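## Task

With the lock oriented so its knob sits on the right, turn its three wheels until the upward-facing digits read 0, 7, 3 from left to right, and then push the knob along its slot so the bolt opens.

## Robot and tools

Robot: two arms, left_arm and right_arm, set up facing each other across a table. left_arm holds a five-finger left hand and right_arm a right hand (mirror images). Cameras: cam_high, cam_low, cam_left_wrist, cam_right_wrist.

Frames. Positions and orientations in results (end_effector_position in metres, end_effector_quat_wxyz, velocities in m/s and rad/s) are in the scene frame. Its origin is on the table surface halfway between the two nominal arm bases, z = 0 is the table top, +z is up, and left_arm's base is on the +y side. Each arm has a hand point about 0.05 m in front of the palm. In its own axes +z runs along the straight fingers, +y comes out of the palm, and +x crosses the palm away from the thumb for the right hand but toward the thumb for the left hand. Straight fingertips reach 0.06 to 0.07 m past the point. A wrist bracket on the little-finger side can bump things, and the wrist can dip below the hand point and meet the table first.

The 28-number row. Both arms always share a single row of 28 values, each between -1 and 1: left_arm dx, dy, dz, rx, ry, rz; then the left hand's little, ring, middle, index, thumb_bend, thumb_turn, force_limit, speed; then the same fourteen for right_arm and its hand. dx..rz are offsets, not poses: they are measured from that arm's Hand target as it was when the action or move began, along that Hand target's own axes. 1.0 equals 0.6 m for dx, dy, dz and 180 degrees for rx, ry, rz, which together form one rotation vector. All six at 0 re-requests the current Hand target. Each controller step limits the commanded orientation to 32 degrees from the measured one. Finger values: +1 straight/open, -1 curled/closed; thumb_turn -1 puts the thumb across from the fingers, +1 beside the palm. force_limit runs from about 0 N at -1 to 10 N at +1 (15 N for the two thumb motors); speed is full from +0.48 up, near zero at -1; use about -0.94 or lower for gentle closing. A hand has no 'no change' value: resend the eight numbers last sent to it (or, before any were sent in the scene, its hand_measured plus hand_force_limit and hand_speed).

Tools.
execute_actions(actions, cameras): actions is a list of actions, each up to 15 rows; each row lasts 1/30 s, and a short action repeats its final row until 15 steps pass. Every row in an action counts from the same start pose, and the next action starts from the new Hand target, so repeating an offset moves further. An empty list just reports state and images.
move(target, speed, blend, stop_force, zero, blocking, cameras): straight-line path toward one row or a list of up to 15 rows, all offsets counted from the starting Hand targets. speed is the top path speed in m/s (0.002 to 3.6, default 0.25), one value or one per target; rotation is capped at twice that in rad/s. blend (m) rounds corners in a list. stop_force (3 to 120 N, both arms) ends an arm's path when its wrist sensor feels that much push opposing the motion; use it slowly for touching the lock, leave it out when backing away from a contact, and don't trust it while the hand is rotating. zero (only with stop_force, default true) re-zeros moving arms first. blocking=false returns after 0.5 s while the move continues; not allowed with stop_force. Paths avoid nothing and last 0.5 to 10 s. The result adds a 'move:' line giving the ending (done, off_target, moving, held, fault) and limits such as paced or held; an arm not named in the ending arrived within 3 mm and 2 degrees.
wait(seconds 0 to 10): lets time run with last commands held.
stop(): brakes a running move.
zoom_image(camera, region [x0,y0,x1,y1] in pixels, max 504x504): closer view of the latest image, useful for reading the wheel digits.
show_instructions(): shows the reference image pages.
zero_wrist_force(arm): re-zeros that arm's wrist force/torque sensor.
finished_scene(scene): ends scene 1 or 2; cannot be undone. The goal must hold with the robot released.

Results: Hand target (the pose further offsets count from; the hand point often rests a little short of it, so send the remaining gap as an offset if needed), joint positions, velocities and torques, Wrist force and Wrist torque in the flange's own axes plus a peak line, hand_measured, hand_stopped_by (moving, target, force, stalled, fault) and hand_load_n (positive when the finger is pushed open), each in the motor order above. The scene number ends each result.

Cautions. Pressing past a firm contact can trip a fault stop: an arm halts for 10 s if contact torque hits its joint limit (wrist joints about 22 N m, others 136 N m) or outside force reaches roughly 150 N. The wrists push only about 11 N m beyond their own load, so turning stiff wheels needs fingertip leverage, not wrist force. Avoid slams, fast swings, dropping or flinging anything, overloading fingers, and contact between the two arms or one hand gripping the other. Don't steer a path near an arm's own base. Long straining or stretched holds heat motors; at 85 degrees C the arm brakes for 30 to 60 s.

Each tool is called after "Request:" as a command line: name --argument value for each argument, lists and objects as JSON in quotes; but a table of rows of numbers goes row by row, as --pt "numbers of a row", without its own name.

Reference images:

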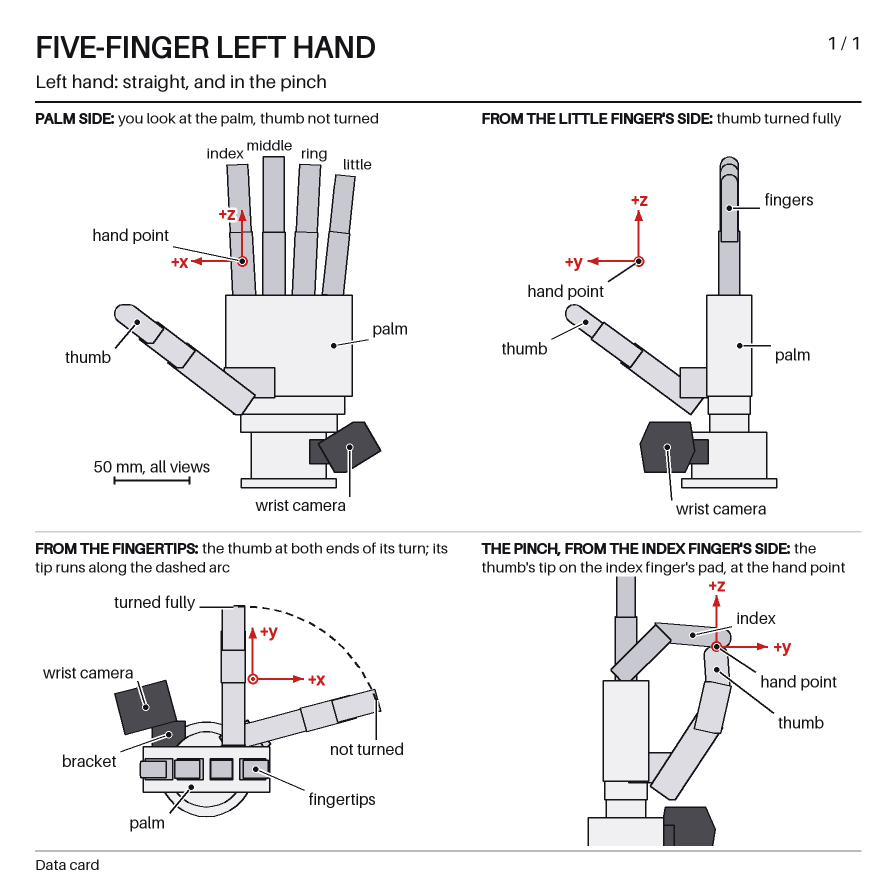

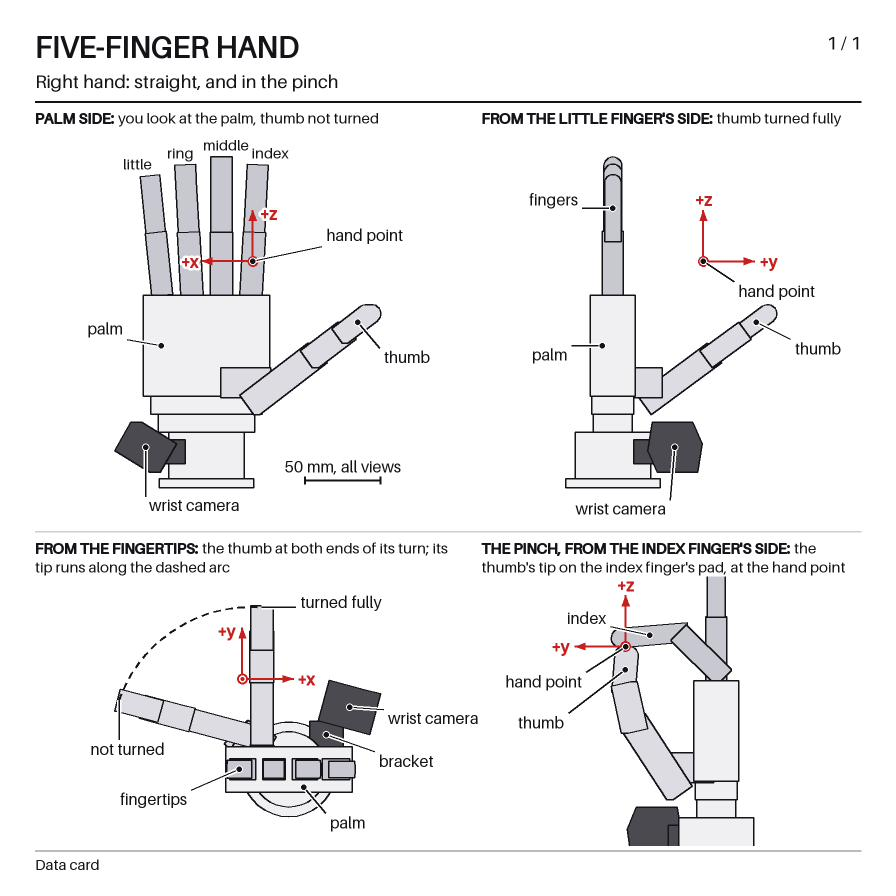

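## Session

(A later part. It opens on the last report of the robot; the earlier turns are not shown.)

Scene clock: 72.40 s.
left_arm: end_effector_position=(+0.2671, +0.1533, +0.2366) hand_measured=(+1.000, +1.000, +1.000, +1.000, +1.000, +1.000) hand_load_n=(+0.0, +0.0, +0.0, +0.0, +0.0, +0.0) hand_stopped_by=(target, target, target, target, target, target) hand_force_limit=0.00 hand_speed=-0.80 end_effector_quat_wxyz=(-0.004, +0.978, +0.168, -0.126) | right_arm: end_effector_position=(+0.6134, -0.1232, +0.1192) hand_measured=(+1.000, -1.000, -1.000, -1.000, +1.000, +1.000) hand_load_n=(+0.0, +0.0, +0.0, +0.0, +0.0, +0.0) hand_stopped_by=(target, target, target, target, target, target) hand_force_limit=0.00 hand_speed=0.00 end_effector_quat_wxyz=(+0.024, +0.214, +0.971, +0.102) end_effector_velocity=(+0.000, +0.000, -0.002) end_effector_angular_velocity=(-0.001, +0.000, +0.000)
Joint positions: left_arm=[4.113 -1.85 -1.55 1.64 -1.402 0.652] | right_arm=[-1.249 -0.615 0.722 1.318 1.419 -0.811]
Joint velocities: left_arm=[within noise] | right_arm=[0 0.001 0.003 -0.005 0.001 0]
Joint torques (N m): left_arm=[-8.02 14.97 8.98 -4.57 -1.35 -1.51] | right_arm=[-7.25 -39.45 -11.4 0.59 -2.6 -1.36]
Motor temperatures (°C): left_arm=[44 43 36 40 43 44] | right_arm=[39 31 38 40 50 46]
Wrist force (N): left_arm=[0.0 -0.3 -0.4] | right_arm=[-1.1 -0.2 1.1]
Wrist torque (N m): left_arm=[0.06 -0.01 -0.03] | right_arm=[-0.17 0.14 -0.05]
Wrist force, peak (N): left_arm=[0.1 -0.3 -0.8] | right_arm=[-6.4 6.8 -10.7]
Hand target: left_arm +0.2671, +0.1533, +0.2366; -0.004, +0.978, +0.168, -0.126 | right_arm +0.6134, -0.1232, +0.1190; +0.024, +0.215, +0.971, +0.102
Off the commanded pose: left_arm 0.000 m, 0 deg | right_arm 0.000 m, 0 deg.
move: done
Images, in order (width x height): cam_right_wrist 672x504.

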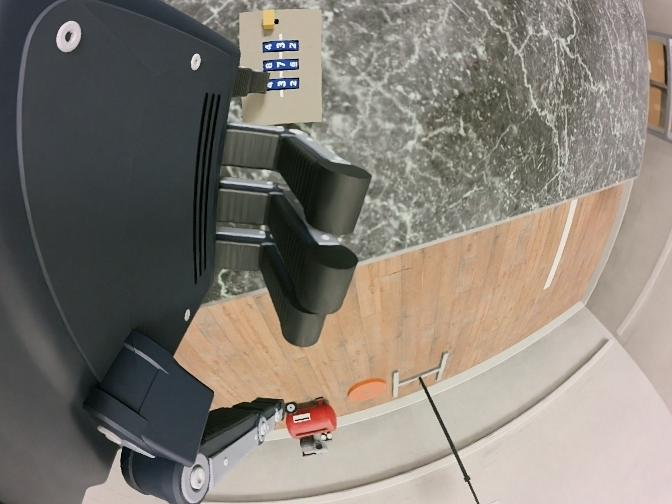

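Request:
move --pt "0 0 0 0 0 0 1 1 1 1 1 1 0 -0.8 0 0.023 0.0083 0 0 0 1 -1 -1 -1 1 1 0 0.0" --pt "0 0 0 0 0 0 1 1 1 1 1 1 0 -0.8 0 0.0197 0.0236 0 0 0 1 -1 -1 -1 1 1 0 0.0" --pt "0 0 0 0 0 0 1 1 1 1 1 1 0 -0.8 0 0.0083 0.0213 0 0 0 1 -1 -1 -1 1 1 0 0.0" --pt "0 0 0 0 0 0 1 1 1 1 1 1 0 -0.8 0 -0.0034 0.0192 0 0 0 1 -1 -1 -1 1 1 0 0.0" --pt "0 0 0 0 0 0 1 1 1 1 1 1 0 -0.8 0 0.0 0.0 0 0 0 1 -1 -1 -1 1 1 0 0.0" --speed '[0.08,0.03,0.02,0.02,0.06]' --cameras '["cam_right_wrist"]'

Request:
zoom_image --camera "cam_right_wrist" --region '[220, 10, 320, 130]'

Scene clock: 77.13 s.
left_arm: end_effector_position=(+0.2671, +0.1533, +0.2366) hand_measured=(+1.000, +1.000, +1.000, +1.000, +1.000, +1.000) hand_load_n=(+0.0, +0.0, +0.0, +0.0, +0.0, +0.0) hand_stopped_by=(target, target, target, target, target, target) hand_force_limit=0.00 hand_speed=-0.80 end_effector_quat_wxyz=(-0.004, +0.978, +0.168, -0.126) | right_arm: end_effector_position=(+0.6134, -0.1232, +0.1192) hand_measured=(+1.000, -1.000, -1.000, -1.000, +1.000, +1.000) hand_load_n=(+0.0, +0.0, +0.0, +0.0, +0.0, +0.0) hand_stopped_by=(target, target, target, target, target, target) hand_force_limit=0.00 hand_speed=0.00 end_effector_quat_wxyz=(+0.024, +0.214, +0.971, +0.102) end_effector_velocity=(+0.000, +0.000, -0.003) end_effector_angular_velocity=(-0.001, +0.001, +0.000)
Joint positions: left_arm=[4.113 -1.85 -1.55 1.64 -1.402 0.652] | right_arm=[-1.249 -0.615 0.722 1.318 1.419 -0.811]
Joint velocities: left_arm=[within noise] | right_arm=[0 0.001 0.005 -0.005 0.001 0]
Joint torques (N m): left_arm=[-6.66 16.53 9.36 -4.37 -1.59 -1.59] | right_arm=[-7.34 -38.93 -11.53 -0.05 -2.61 -1.41]
Motor temperatures (°C): left_arm=[44 43 36 40 43 44] | right_arm=[39 31 38 40 50 46]
Wrist force (N): left_arm=[0.1 -0.3 -0.6] | right_arm=[-1.2 -0.2 1.1]
Wrist torque (N m): left_arm=[0.07 -0.02 -0.03] | right_arm=[-0.16 0.15 -0.05]
Wrist force, peak (N): left_arm=[-0.1 -0.8 -0.5] | right_arm=[-8.4 7.2 -15.5]
Hand target: left_arm +0.2671, +0.1533, +0.2366; -0.004, +0.978, +0.168, -0.126 | right_arm +0.6134, -0.1232, +0.1190; +0.024, +0.215, +0.971, +0.102
Off the commanded pose: left_arm 0.000 m, 0 deg | right_arm 0.000 m, 0 deg.
move: done
Images, in order (width x height): cam_right_wrist 672x504.

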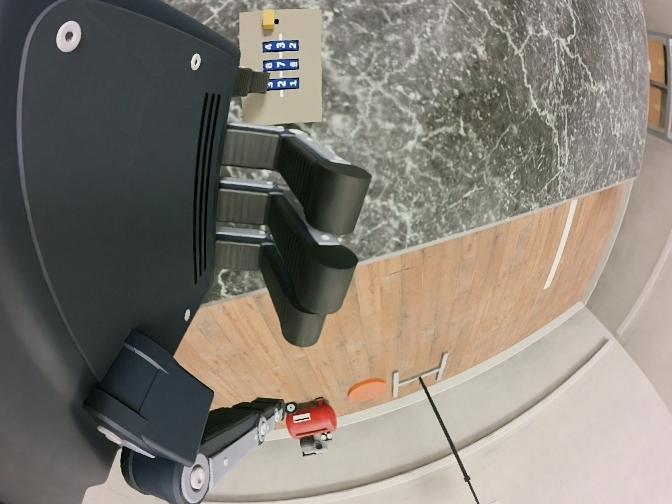

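Scaled by 4.200 from the camera's 672x504 image, which has a finer 960x720 frame.

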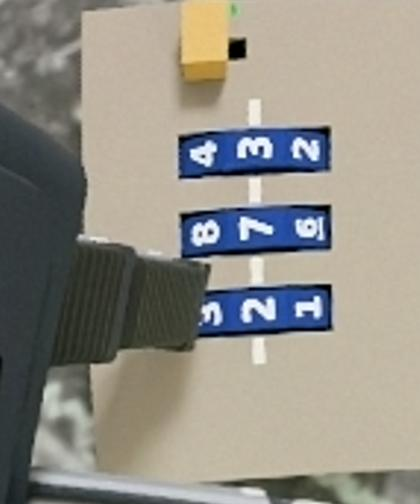

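Request:
move --pt "0 0 0 0 0 0 1 1 1 1 1 1 0 -0.8 0 0.023 0.0083 0 0 0 1 -1 -1 -1 1 1 0 0.0" --pt "0 0 0 0 0 0 1 1 1 1 1 1 0 -0.8 0 0.0197 0.0236 0 0 0 1 -1 -1 -1 1 1 0 0.0" --pt "0 0 0 0 0 0 1 1 1 1 1 1 0 -0.8 0 0.0083 0.0213 0 0 0 1 -1 -1 -1 1 1 0 0.0" --pt "0 0 0 0 0 0 1 1 1 1 1 1 0 -0.8 0 -0.0034 0.0192 0 0 0 1 -1 -1 -1 1 1 0 0.0" --pt "0 0 0 0 0 0 1 1 1 1 1 1 0 -0.8 0 0.0 0.0037 0 0 0 1 -1 -1 -1 1 1 0 0.0" --pt "0 0 0 0 0 0 1 1 1 1 1 1 0 -0.8 0 0.023 0.0083 0 0 0 1 -1 -1 -1 1 1 0 0.0" --pt "0 0 0 0 0 0 1 1 1 1 1 1 0 -0.8 0 0.0197 0.0236 0 0 0 1 -1 -1 -1 1 1 0 0.0" --pt "0 0 0 0 0 0 1 1 1 1 1 1 0 -0.8 0 0.0083 0.0213 0 0 0 1 -1 -1 -1 1 1 0 0.0" --pt "0 0 0 0 0 0 1 1 1 1 1 1 0 -0.8 0 -0.0034 0.0192 0 0 0 1 -1 -1 -1 1 1 0 0.0" --pt "0 0 0 0 0 0 1 1 1 1 1 1 0 -0.8 0 0.0 0.0 0 0 0 1 -1 -1 -1 1 1 0 0.0" --speed '[0.08,0.03,0.02,0.02,0.06,0.06,0.03,0.02,0.02,0.06]' --cameras '["cam_right_wrist"]'

Request:
zoom_image --camera "cam_right_wrist" --region '[220, 10, 320, 130]'

Scene clock: 83.77 s.
left_arm: end_effector_position=(+0.2671, +0.1533, +0.2366) hand_measured=(+1.000, +1.000, +1.000, +1.000, +1.000, +1.000) hand_load_n=(+0.0, +0.0, +0.0, +0.0, +0.0, +0.0) hand_stopped_by=(target, target, target, target, target, target) hand_force_limit=0.00 hand_speed=-0.80 end_effector_quat_wxyz=(-0.004, +0.978, +0.168, -0.126) | right_arm: end_effector_position=(+0.6134, -0.1232, +0.1192) hand_measured=(+1.000, -1.000, -1.000, -1.000, +1.000, +1.000) hand_load_n=(+0.0, +0.0, +0.0, +0.0, +0.0, +0.0) hand_stopped_by=(target, target, target, target, target, target) hand_force_limit=0.00 hand_speed=0.00 end_effector_quat_wxyz=(+0.024, +0.214, +0.971, +0.102)
Joint positions: left_arm=[4.113 -1.85 -1.55 1.64 -1.402 0.652] | right_arm=[-1.249 -0.615 0.722 1.318 1.419 -0.811]
Joint velocities: within noise
Joint torques (N m): left_arm=[-6.77 16.81 9.76 -4.46 -1.43 -1.52] | right_arm=[-7.19 -38.85 -11.67 0.03 -2.58 -1.31]
Motor temperatures (°C): left_arm=[43 43 36 40 43 44] | right_arm=[39 31 38 40 50 46]
Wrist force (N): left_arm=[0.1 -0.5 -0.7] | right_arm=[-0.8 0.1 0.9]
Wrist torque (N m): left_arm=[0.06 -0.02 -0.03] | right_arm=[-0.12 0.10 -0.02]
Wrist force, peak (N): left_arm=[0.1 -0.5 -0.9] | right_arm=[-8.5 8.0 -15.4]
Hand target: left_arm +0.2671, +0.1533, +0.2366; -0.004, +0.978, +0.168, -0.126 | right_arm +0.6134, -0.1232, +0.1190; +0.024, +0.215, +0.971, +0.102
Off the commanded pose: left_arm 0.000 m, 0 deg | right_arm 0.000 m, 0 deg.
move: done
Images, in order (width x height): cam_right_wrist 672x504.

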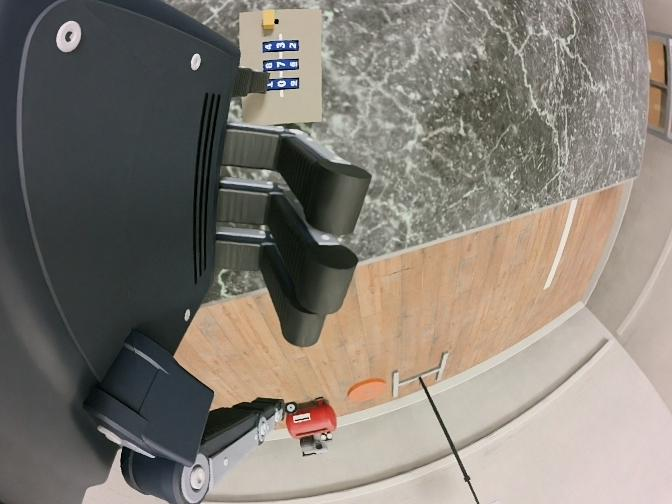

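Scaled by 4.200 from the camera's 672x504 image, which has a finer 960x720 frame.

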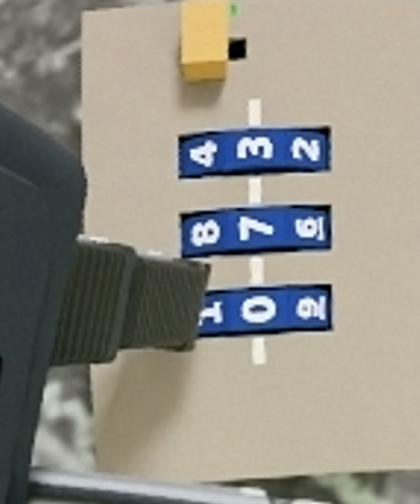

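Request:
move --pt "0 0 0 0 0 0 1 1 1 1 1 1 0 -0.8 0 -0.0 -0.02 0 0 0 1 -1 -1 -1 1 1 0 0.0" --pt "0 0 0 0 0 0 1 1 1 1 1 1 0 -0.8 0.08 -0.0242 -0.0307 0 0 0 1 -1 -1 -1 1 1 0 0.0" --speed '[0.06,0.08]' --cameras '["cam_right_wrist","cam_low"]'

Request:
zoom_image --camera "cam_right_wrist" --region '[220, 30, 320, 150]'

Request:
zoom_image --camera "cam_low" --region '[300, 330, 380, 410]'

Request:
zoom_image --camera "cam_left_wrist" --region '[100, 280, 200, 380]'

Scene clock: 91.00 s.
left_arm: end_effector_position=(+0.2671, +0.1533, +0.2366) hand_measured=(+1.000, +1.000, +1.000, +1.000, +1.000, +1.000) hand_load_n=(+0.0, +0.0, +0.0, +0.0, +0.0, +0.0) hand_stopped_by=(target, target, target, target, target, target) hand_force_limit=0.00 hand_speed=-0.80 end_effector_quat_wxyz=(-0.004, +0.978, +0.168, -0.126) | right_arm: end_effector_position=(+0.5622, -0.1193, +0.1340) hand_measured=(+1.000, -1.000, -1.000, -1.000, +1.000, +1.000) hand_load_n=(+0.0, +0.0, +0.0, +0.0, +0.0, +0.0) hand_stopped_by=(target, target, target, target, target, target) hand_force_limit=0.00 hand_speed=0.00 end_effector_quat_wxyz=(+0.024, +0.214, +0.971, +0.102)
Joint positions: left_arm=[4.113 -1.85 -1.55 1.64 -1.402 0.652] | right_arm=[-1.216 -0.757 0.945 1.233 1.424 -0.778]
Joint velocities: within noise
Joint torques (N m): left_arm=[-6.84 16.56 10.14 -4.54 -1.34 -1.63] | right_arm=[-7.85 -38.37 -17.02 2.72 -0.35 -0.67]
Motor temperatures (°C): left_arm=[43 43 36 40 43 44] | right_arm=[39 31 38 40 50 46]
Wrist force (N): left_arm=[0.0 -0.2 -0.4] | right_arm=[-1.2 0.0 1.3]
Wrist torque (N m): left_arm=[0.09 0.00 -0.04] | right_arm=[-0.16 0.15 -0.05]
Wrist force, peak (N): left_arm=[0.1 -0.4 -0.9] | right_arm=[-1.0 -0.1 1.9]
Hand target: left_arm +0.2671, +0.1533, +0.2366; -0.004, +0.978, +0.168, -0.126 | right_arm +0.5622, -0.1194, +0.1339; +0.024, +0.215, +0.971, +0.102
Off the commanded pose: left_arm 0.000 m, 0 deg | right_arm 0.000 m, 0 deg.
move: done
Images, in order (width x height): cam_low 896x504, cam_right_wrist 672x504.

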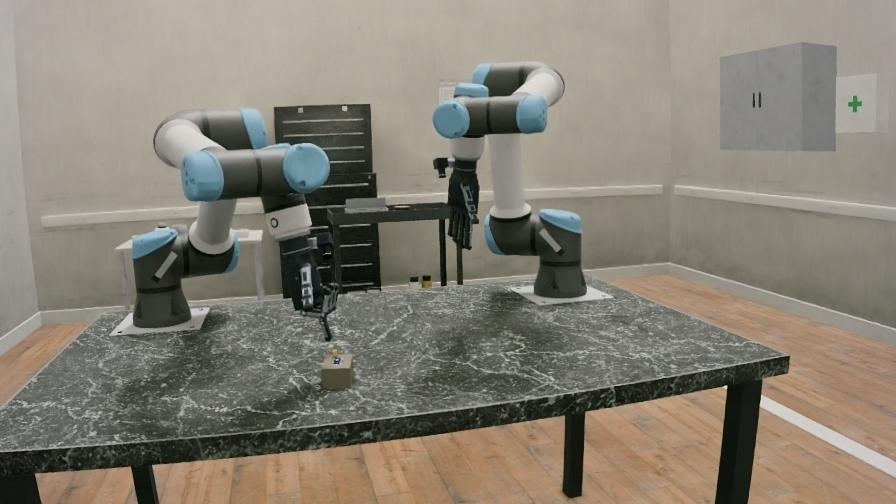

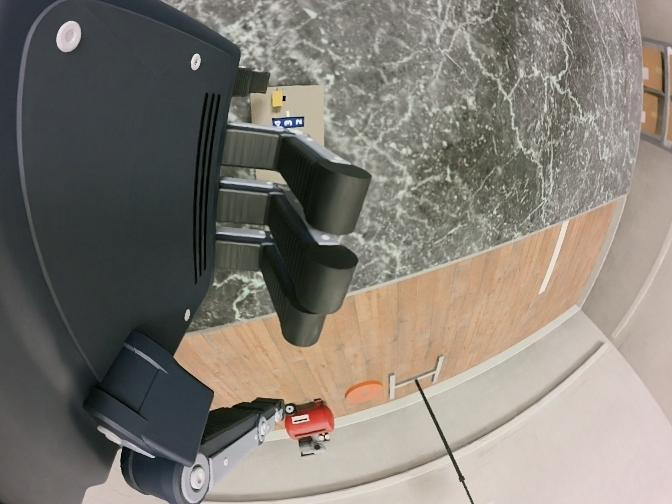

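Scaled by 4.200 from the camera's 672x504 image, which has a finer 960x720 frame.

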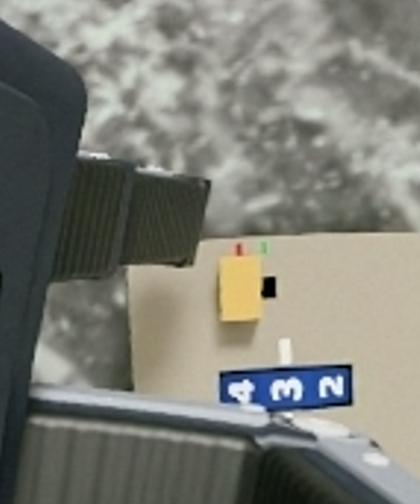

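Scaled by 6.300.

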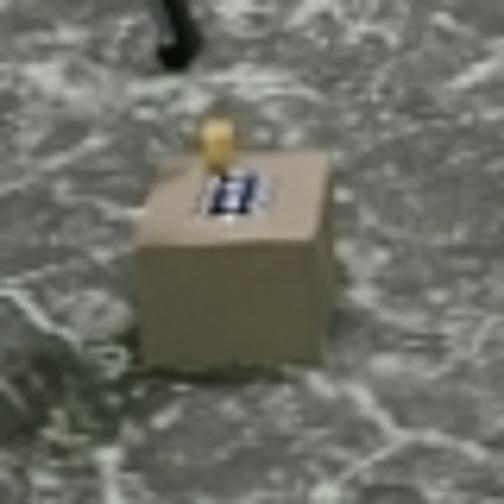

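This scene's latest camera images include none from cam_left_wrist. They are from: cam_low, cam_right_wrist. cam_left_wrist's image comes with the result of a call that names it in "cameras".

Request:
move --pt "0 0 0 0 0 0 1 1 1 1 1 1 0 -0.8 -0.01 -0.0122 -0.0026 0 0 0 1 -1 -1 -1 1 1 0 0.0" --pt "0 0 0 0 0 0 1 1 1 1 1 1 0 -0.8 -0.01 -0.0207 0.0373 0 0 0 1 -1 -1 -1 1 1 0 0.0" --speed '[0.05,0.02]' --stop_force 4 --cameras '["cam_right_wrist","cam_low","cam_left_wrist"]'

Request:
zoom_image --camera "cam_right_wrist" --region '[220, 30, 320, 150]'

Request:
zoom_image --camera "cam_low" --region '[300, 330, 380, 410]'

Request:
zoom_image --camera "cam_left_wrist" --region '[110, 290, 190, 370]'

Scene clock: 111.00 s.
left_arm: end_effector_position=(+0.2671, +0.1533, +0.2366) hand_measured=(+1.000, +1.000, +1.000, +1.000, +1.000, +1.000) hand_load_n=(+0.0, +0.0, +0.0, +0.0, +0.0, +0.0) hand_stopped_by=(target, target, target, target, target, target) hand_force_limit=0.00 hand_speed=-0.80 end_effector_quat_wxyz=(-0.004, +0.978, +0.168, -0.126) | right_arm: end_effector_position=(+0.5645, -0.1287, +0.1094) hand_measured=(+1.000, -1.000, -1.000, -1.000, +1.000, +1.000) hand_load_n=(+0.0, +0.0, +0.0, +0.0, +0.0, +0.0) hand_stopped_by=(target, target, target, target, target, target) hand_force_limit=0.00 hand_speed=0.00 end_effector_quat_wxyz=(+0.024, +0.214, +0.971, +0.102)
Joint positions: left_arm=[4.113 -1.85 -1.55 1.64 -1.402 0.652] | right_arm=[-1.232 -0.75 0.997 1.176 1.422 -0.794]
Joint velocities: within noise
Joint torques (N m): left_arm=[-6.51 15.18 11.73 -4.6 -1.51 -1.7] | right_arm=[-3.9 -57.76 -24.03 2.85 1.99 -0.54]
Motor temperatures (°C): left_arm=[43 43 36 40 43 44] | right_arm=[39 31 38 40 50 46]
Wrist force (N): left_arm=[0.0 -0.3 -0.6] | right_arm=[-1.2 -0.2 1.0]
Wrist torque (N m): left_arm=[0.08 0.00 -0.04] | right_arm=[-0.17 0.16 -0.06]
Wrist force, peak (N): left_arm=[0.1 -0.5 -0.8] | right_arm=[-1.6 -0.2 1.0]
Hand target: left_arm +0.2671, +0.1533, +0.2366; -0.004, +0.978, +0.168, -0.126 | right_arm +0.5646, -0.1287, +0.1094; +0.024, +0.215, +0.971, +0.102
Off the commanded pose: left_arm 0.000 m, 0 deg | right_arm 0.000 m, 0 deg.
move: done
Images, in order (width x height): cam_low 896x504, cam_left_wrist 672x504, cam_right_wrist 672x504.

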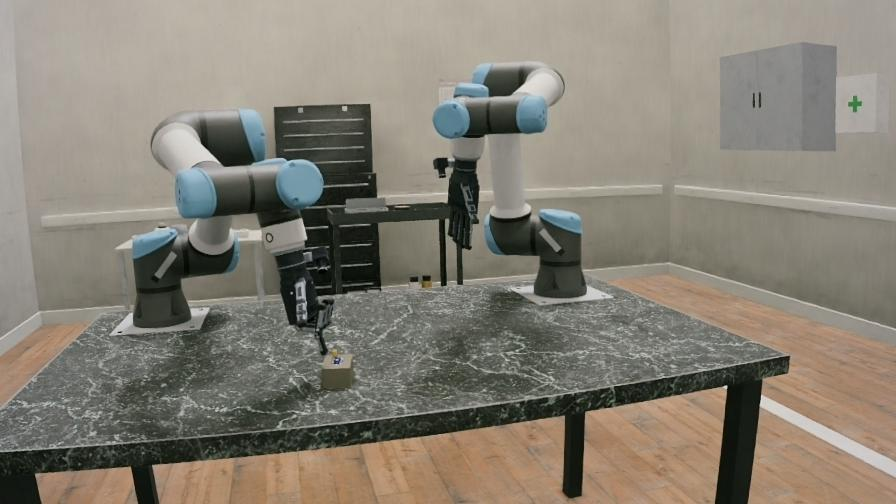

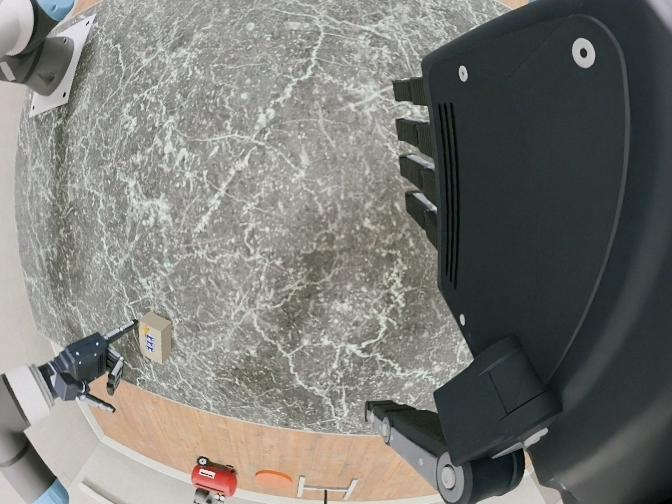

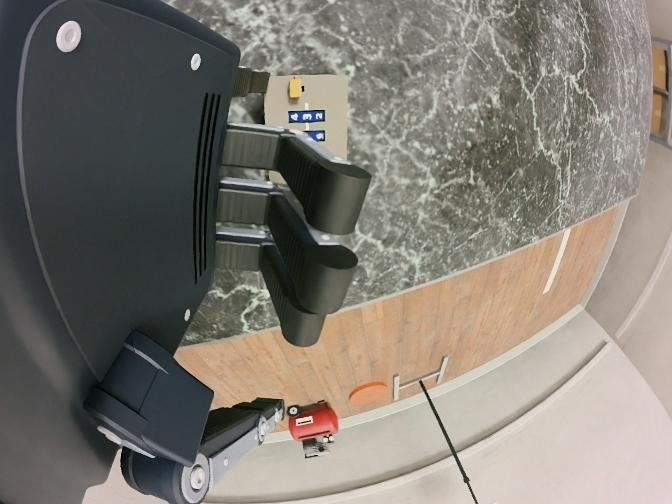

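Scaled by 4.200 from the camera's 672x504 image, which has a finer 960x720 frame.

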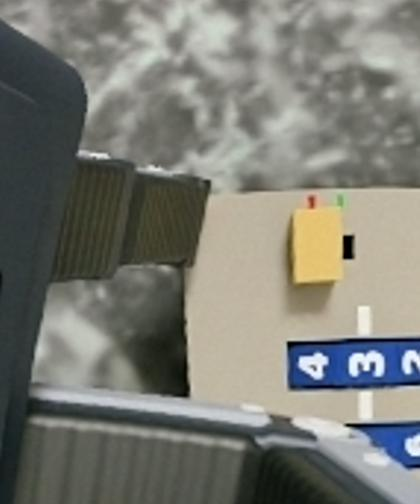

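Scaled by 6.300.

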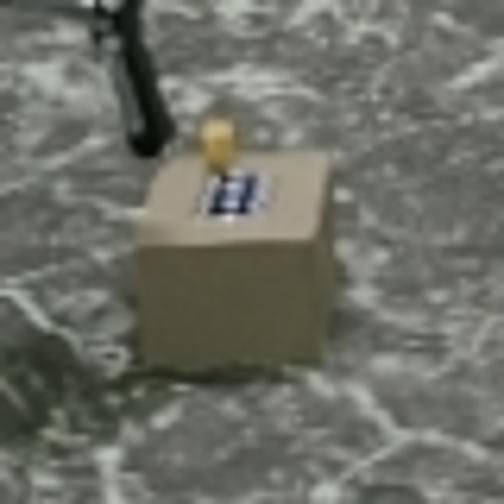

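Scaled by 6.300 from the camera's 672x504 image, which has a finer 960x720 frame.

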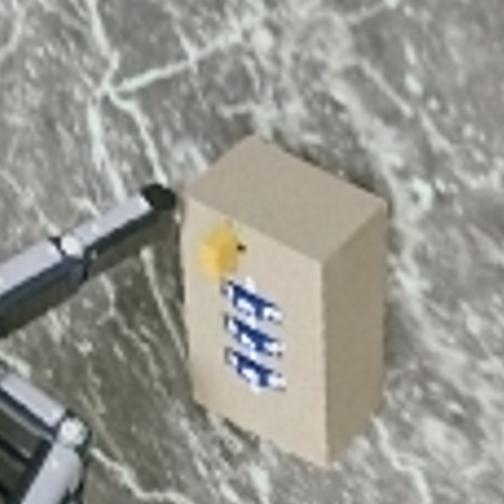

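Request:
move --pt "0 0 0 0 0 0 1 1 1 1 1 1 0 -0.8 -0.0067 0.012 0.0026 0 0 0 1 -1 -1 -1 1 1 0 0.0" --pt "0 0 0 0 0 0 1 1 1 1 1 1 0 -0.8 -0.0067 0.0587 0.0125 0 0 0 1 -1 -1 -1 1 1 0 0.0" --speed '[0.04,0.02]' --stop_force 13 --cameras '["cam_right_wrist","cam_low","cam_left_wrist"]'

Request:
zoom_image --camera "cam_right_wrist" --region '[220, 30, 320, 150]'

Request:
zoom_image --camera "cam_left_wrist" --region '[110, 290, 190, 370]'

Scene clock: 119.03 s.
left_arm: end_effector_position=(+0.2671, +0.1533, +0.2366) hand_measured=(+1.000, +1.000, +1.000, +1.000, +1.000, +1.000) hand_load_n=(+0.0, +0.0, +0.0, +0.0, +0.0, +0.0) hand_stopped_by=(target, target, target, target, target, target) hand_force_limit=0.00 hand_speed=-0.80 end_effector_quat_wxyz=(-0.004, +0.978, +0.168, -0.126) | right_arm: end_effector_position=(+0.5758, -0.1140, +0.1094) hand_measured=(+1.000, -1.000, -1.000, -1.000, +1.000, +1.000) hand_load_n=(+1.0, +0.0, +0.0, +0.0, +0.0, +0.0) hand_stopped_by=(target, target, target, target, target, target) hand_force_limit=0.00 hand_speed=0.00 end_effector_quat_wxyz=(+0.024, +0.215, +0.971, +0.102)
Joint positions: left_arm=[4.113 -1.85 -1.55 1.64 -1.402 0.652] | right_arm=[-1.215 -0.7 0.905 1.216 1.424 -0.777]
Joint velocities: within noise
Joint torques (N m): left_arm=[-6.05 15.43 12.29 -4.59 -1.37 -1.71] | right_arm=[-2.63 -56.61 -25.57 0.43 -6.39 0.46]
Motor temperatures (°C): left_arm=[43 43 36 40 43 44] | right_arm=[39 31 38 40 50 46]
Wrist force (N): left_arm=[0.3 -0.2 -0.6] | right_arm=[-4.2 -9.8 -5.3]
Wrist torque (N m): left_arm=[0.08 -0.06 -0.02] | right_arm=[0.73 0.41 -0.94]
Wrist force, peak (N): left_arm=[0.0 -0.6 -0.8] | right_arm=[-7.6 -14.4 -5.7]
Hand target: left_arm +0.2671, +0.1533, +0.2366; -0.004, +0.978, +0.168, -0.126 | right_arm +0.5758, -0.1140, +0.1094; +0.024, +0.215, +0.971, +0.102 (not the last commanded pose)
Off the commanded pose: left_arm 0.000 m, 0 deg | right_arm 0.018 m, 0 deg.
move: contact (right_arm); path passed 1 of 2 targets
Images, in order (width x height): cam_low 896x504, cam_left_wrist 672x504, cam_right_wrist 672x504.

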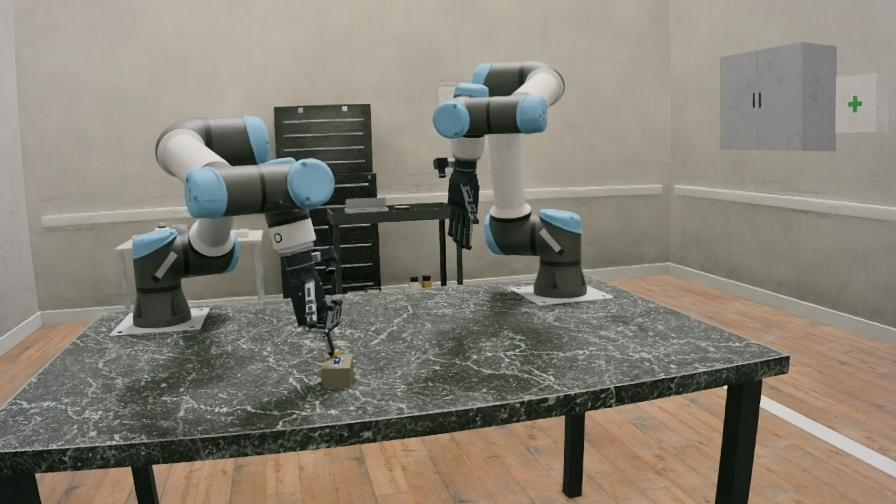

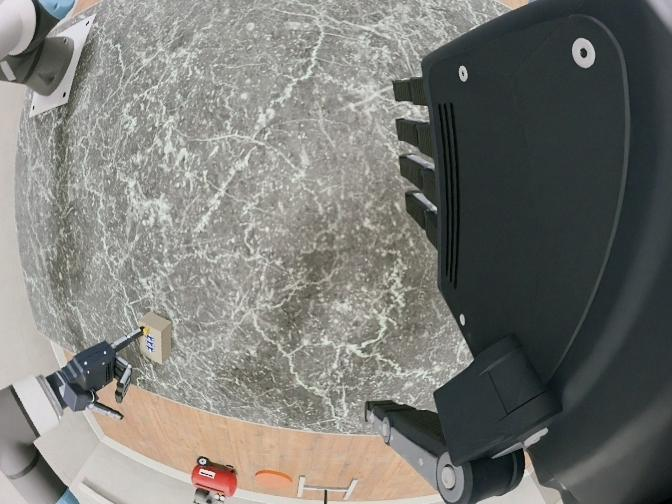

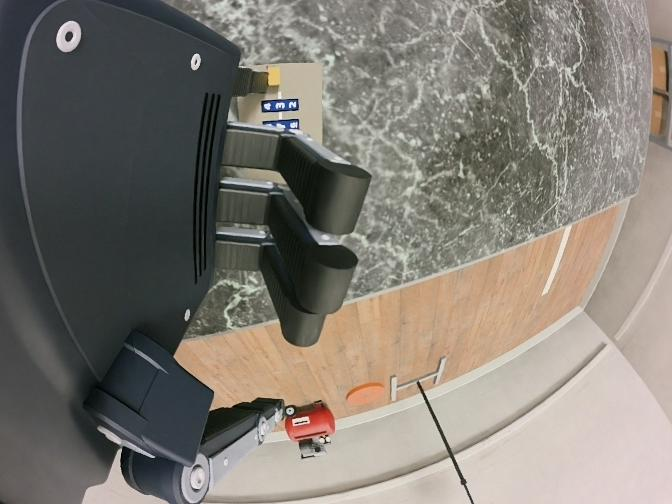

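Scaled by 4.200 from the camera's 672x504 image, which has a finer 960x720 frame.

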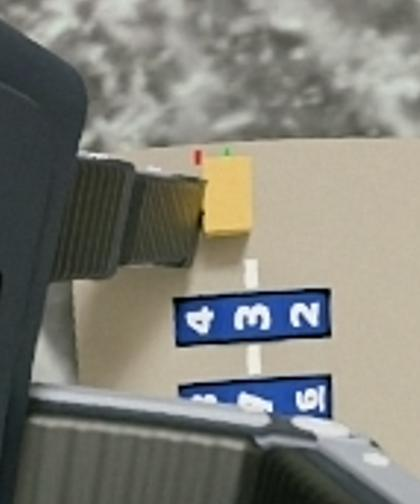

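Scaled by 6.300 from the camera's 672x504 image, which has a finer 960x720 frame.

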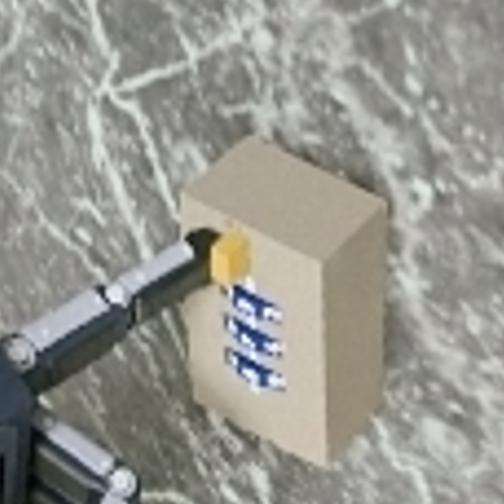

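Request:
move --pt "0 0 0 0 0 0 1 1 1 1 1 1 0 -0.8 0 -0.0163 -0.0035 0 0 0 1 -1 -1 -1 1 1 0 0.0" --pt "0 0 0 0 0 0 1 1 1 1 1 1 0 -0.8 0 -0.0059 -0.0524 0 0 0 1 -1 -1 -1 1 1 0 0.0" --speed 0.06 --cameras '["cam_right_wrist"]'

Request:
zoom_image --camera "cam_right_wrist" --region '[220, 30, 340, 150]'

Scene clock: 121.50 s.
left_arm: end_effector_position=(+0.2671, +0.1533, +0.2366) hand_measured=(+1.000, +1.000, +1.000, +1.000, +1.000, +1.000) hand_load_n=(+0.0, +0.0, +0.0, +0.0, +0.0, +0.0) hand_stopped_by=(target, target, target, target, target, target) hand_force_limit=0.00 hand_speed=-0.80 end_effector_quat_wxyz=(-0.004, +0.978, +0.168, -0.126) | right_arm: end_effector_position=(+0.5716, -0.1230, +0.1396) hand_measured=(+1.000, -1.000, -1.000, -1.000, +1.000, +1.000) hand_load_n=(+0.0, +0.0, +0.0, +0.0, +0.0, +0.0) hand_stopped_by=(target, target, target, target, target, target) hand_force_limit=0.00 hand_speed=0.00 end_effector_quat_wxyz=(+0.024, +0.215, +0.971, +0.102) end_effector_velocity=(+0.000, -0.001, -0.003) end_effector_angular_velocity=(-0.003, -0.001, -0.001)
Joint positions: left_arm=[4.113 -1.85 -1.55 1.64 -1.402 0.652] | right_arm=[-1.227 -0.742 0.904 1.261 1.423 -0.789]
Joint velocities: left_arm=[within noise] | right_arm=[0 0.001 0.004 -0.005 0.003 0]
Joint torques (N m): left_arm=[-5.34 16.62 11.69 -4.49 -1.44 -1.65] | right_arm=[9.86 -35.47 -11.41 -0.07 1.98 0.5]
Motor temperatures (°C): left_arm=[43 43 36 40 43 44] | right_arm=[39 31 38 40 50 46]
Wrist force (N): left_arm=[0.0 -0.4 -0.4] | right_arm=[-1.2 0.3 1.1]
Wrist torque (N m): left_arm=[0.05 -0.01 -0.03] | right_arm=[-0.09 0.15 -0.05]
Wrist force, peak (N): left_arm=[0.2 -0.5 -0.7] | right_arm=[-4.4 -10.6 -5.0]
Hand target: left_arm +0.2671, +0.1533, +0.2366; -0.004, +0.978, +0.168, -0.126 | right_arm +0.5716, -0.1230, +0.1394; +0.024, +0.215, +0.971, +0.102
Off the commanded pose: left_arm 0.000 m, 0 deg | right_arm 0.000 m, 0 deg.
move: done
Images, in order (width x height): cam_right_wrist 672x504.

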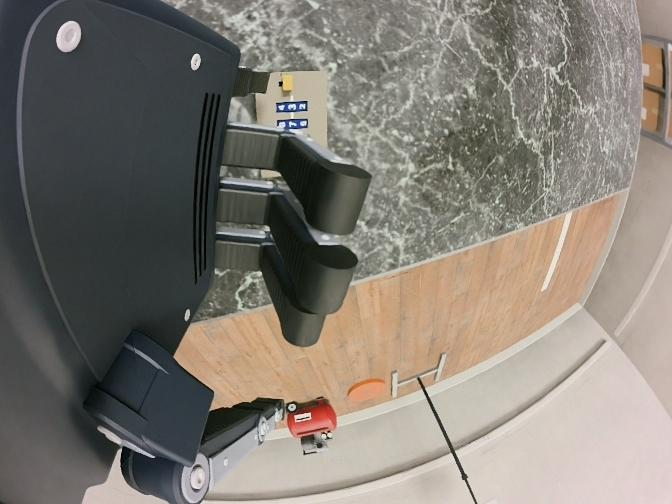

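Scaled by 4.200 from the camera's 672x504 image, which has a finer 960x720 frame.

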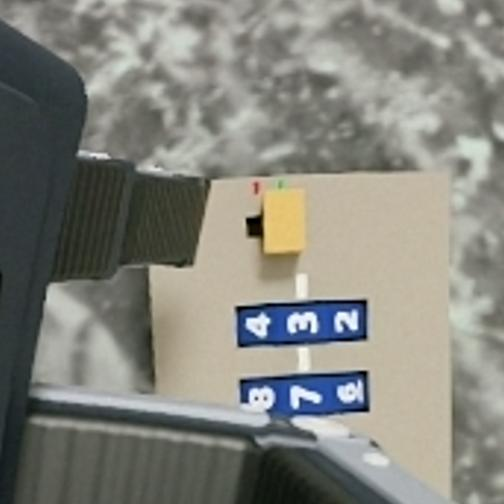

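Knob is on the green side, fully slid.

Request:
finished_scene --scene 2

The scene is finished: the task was done.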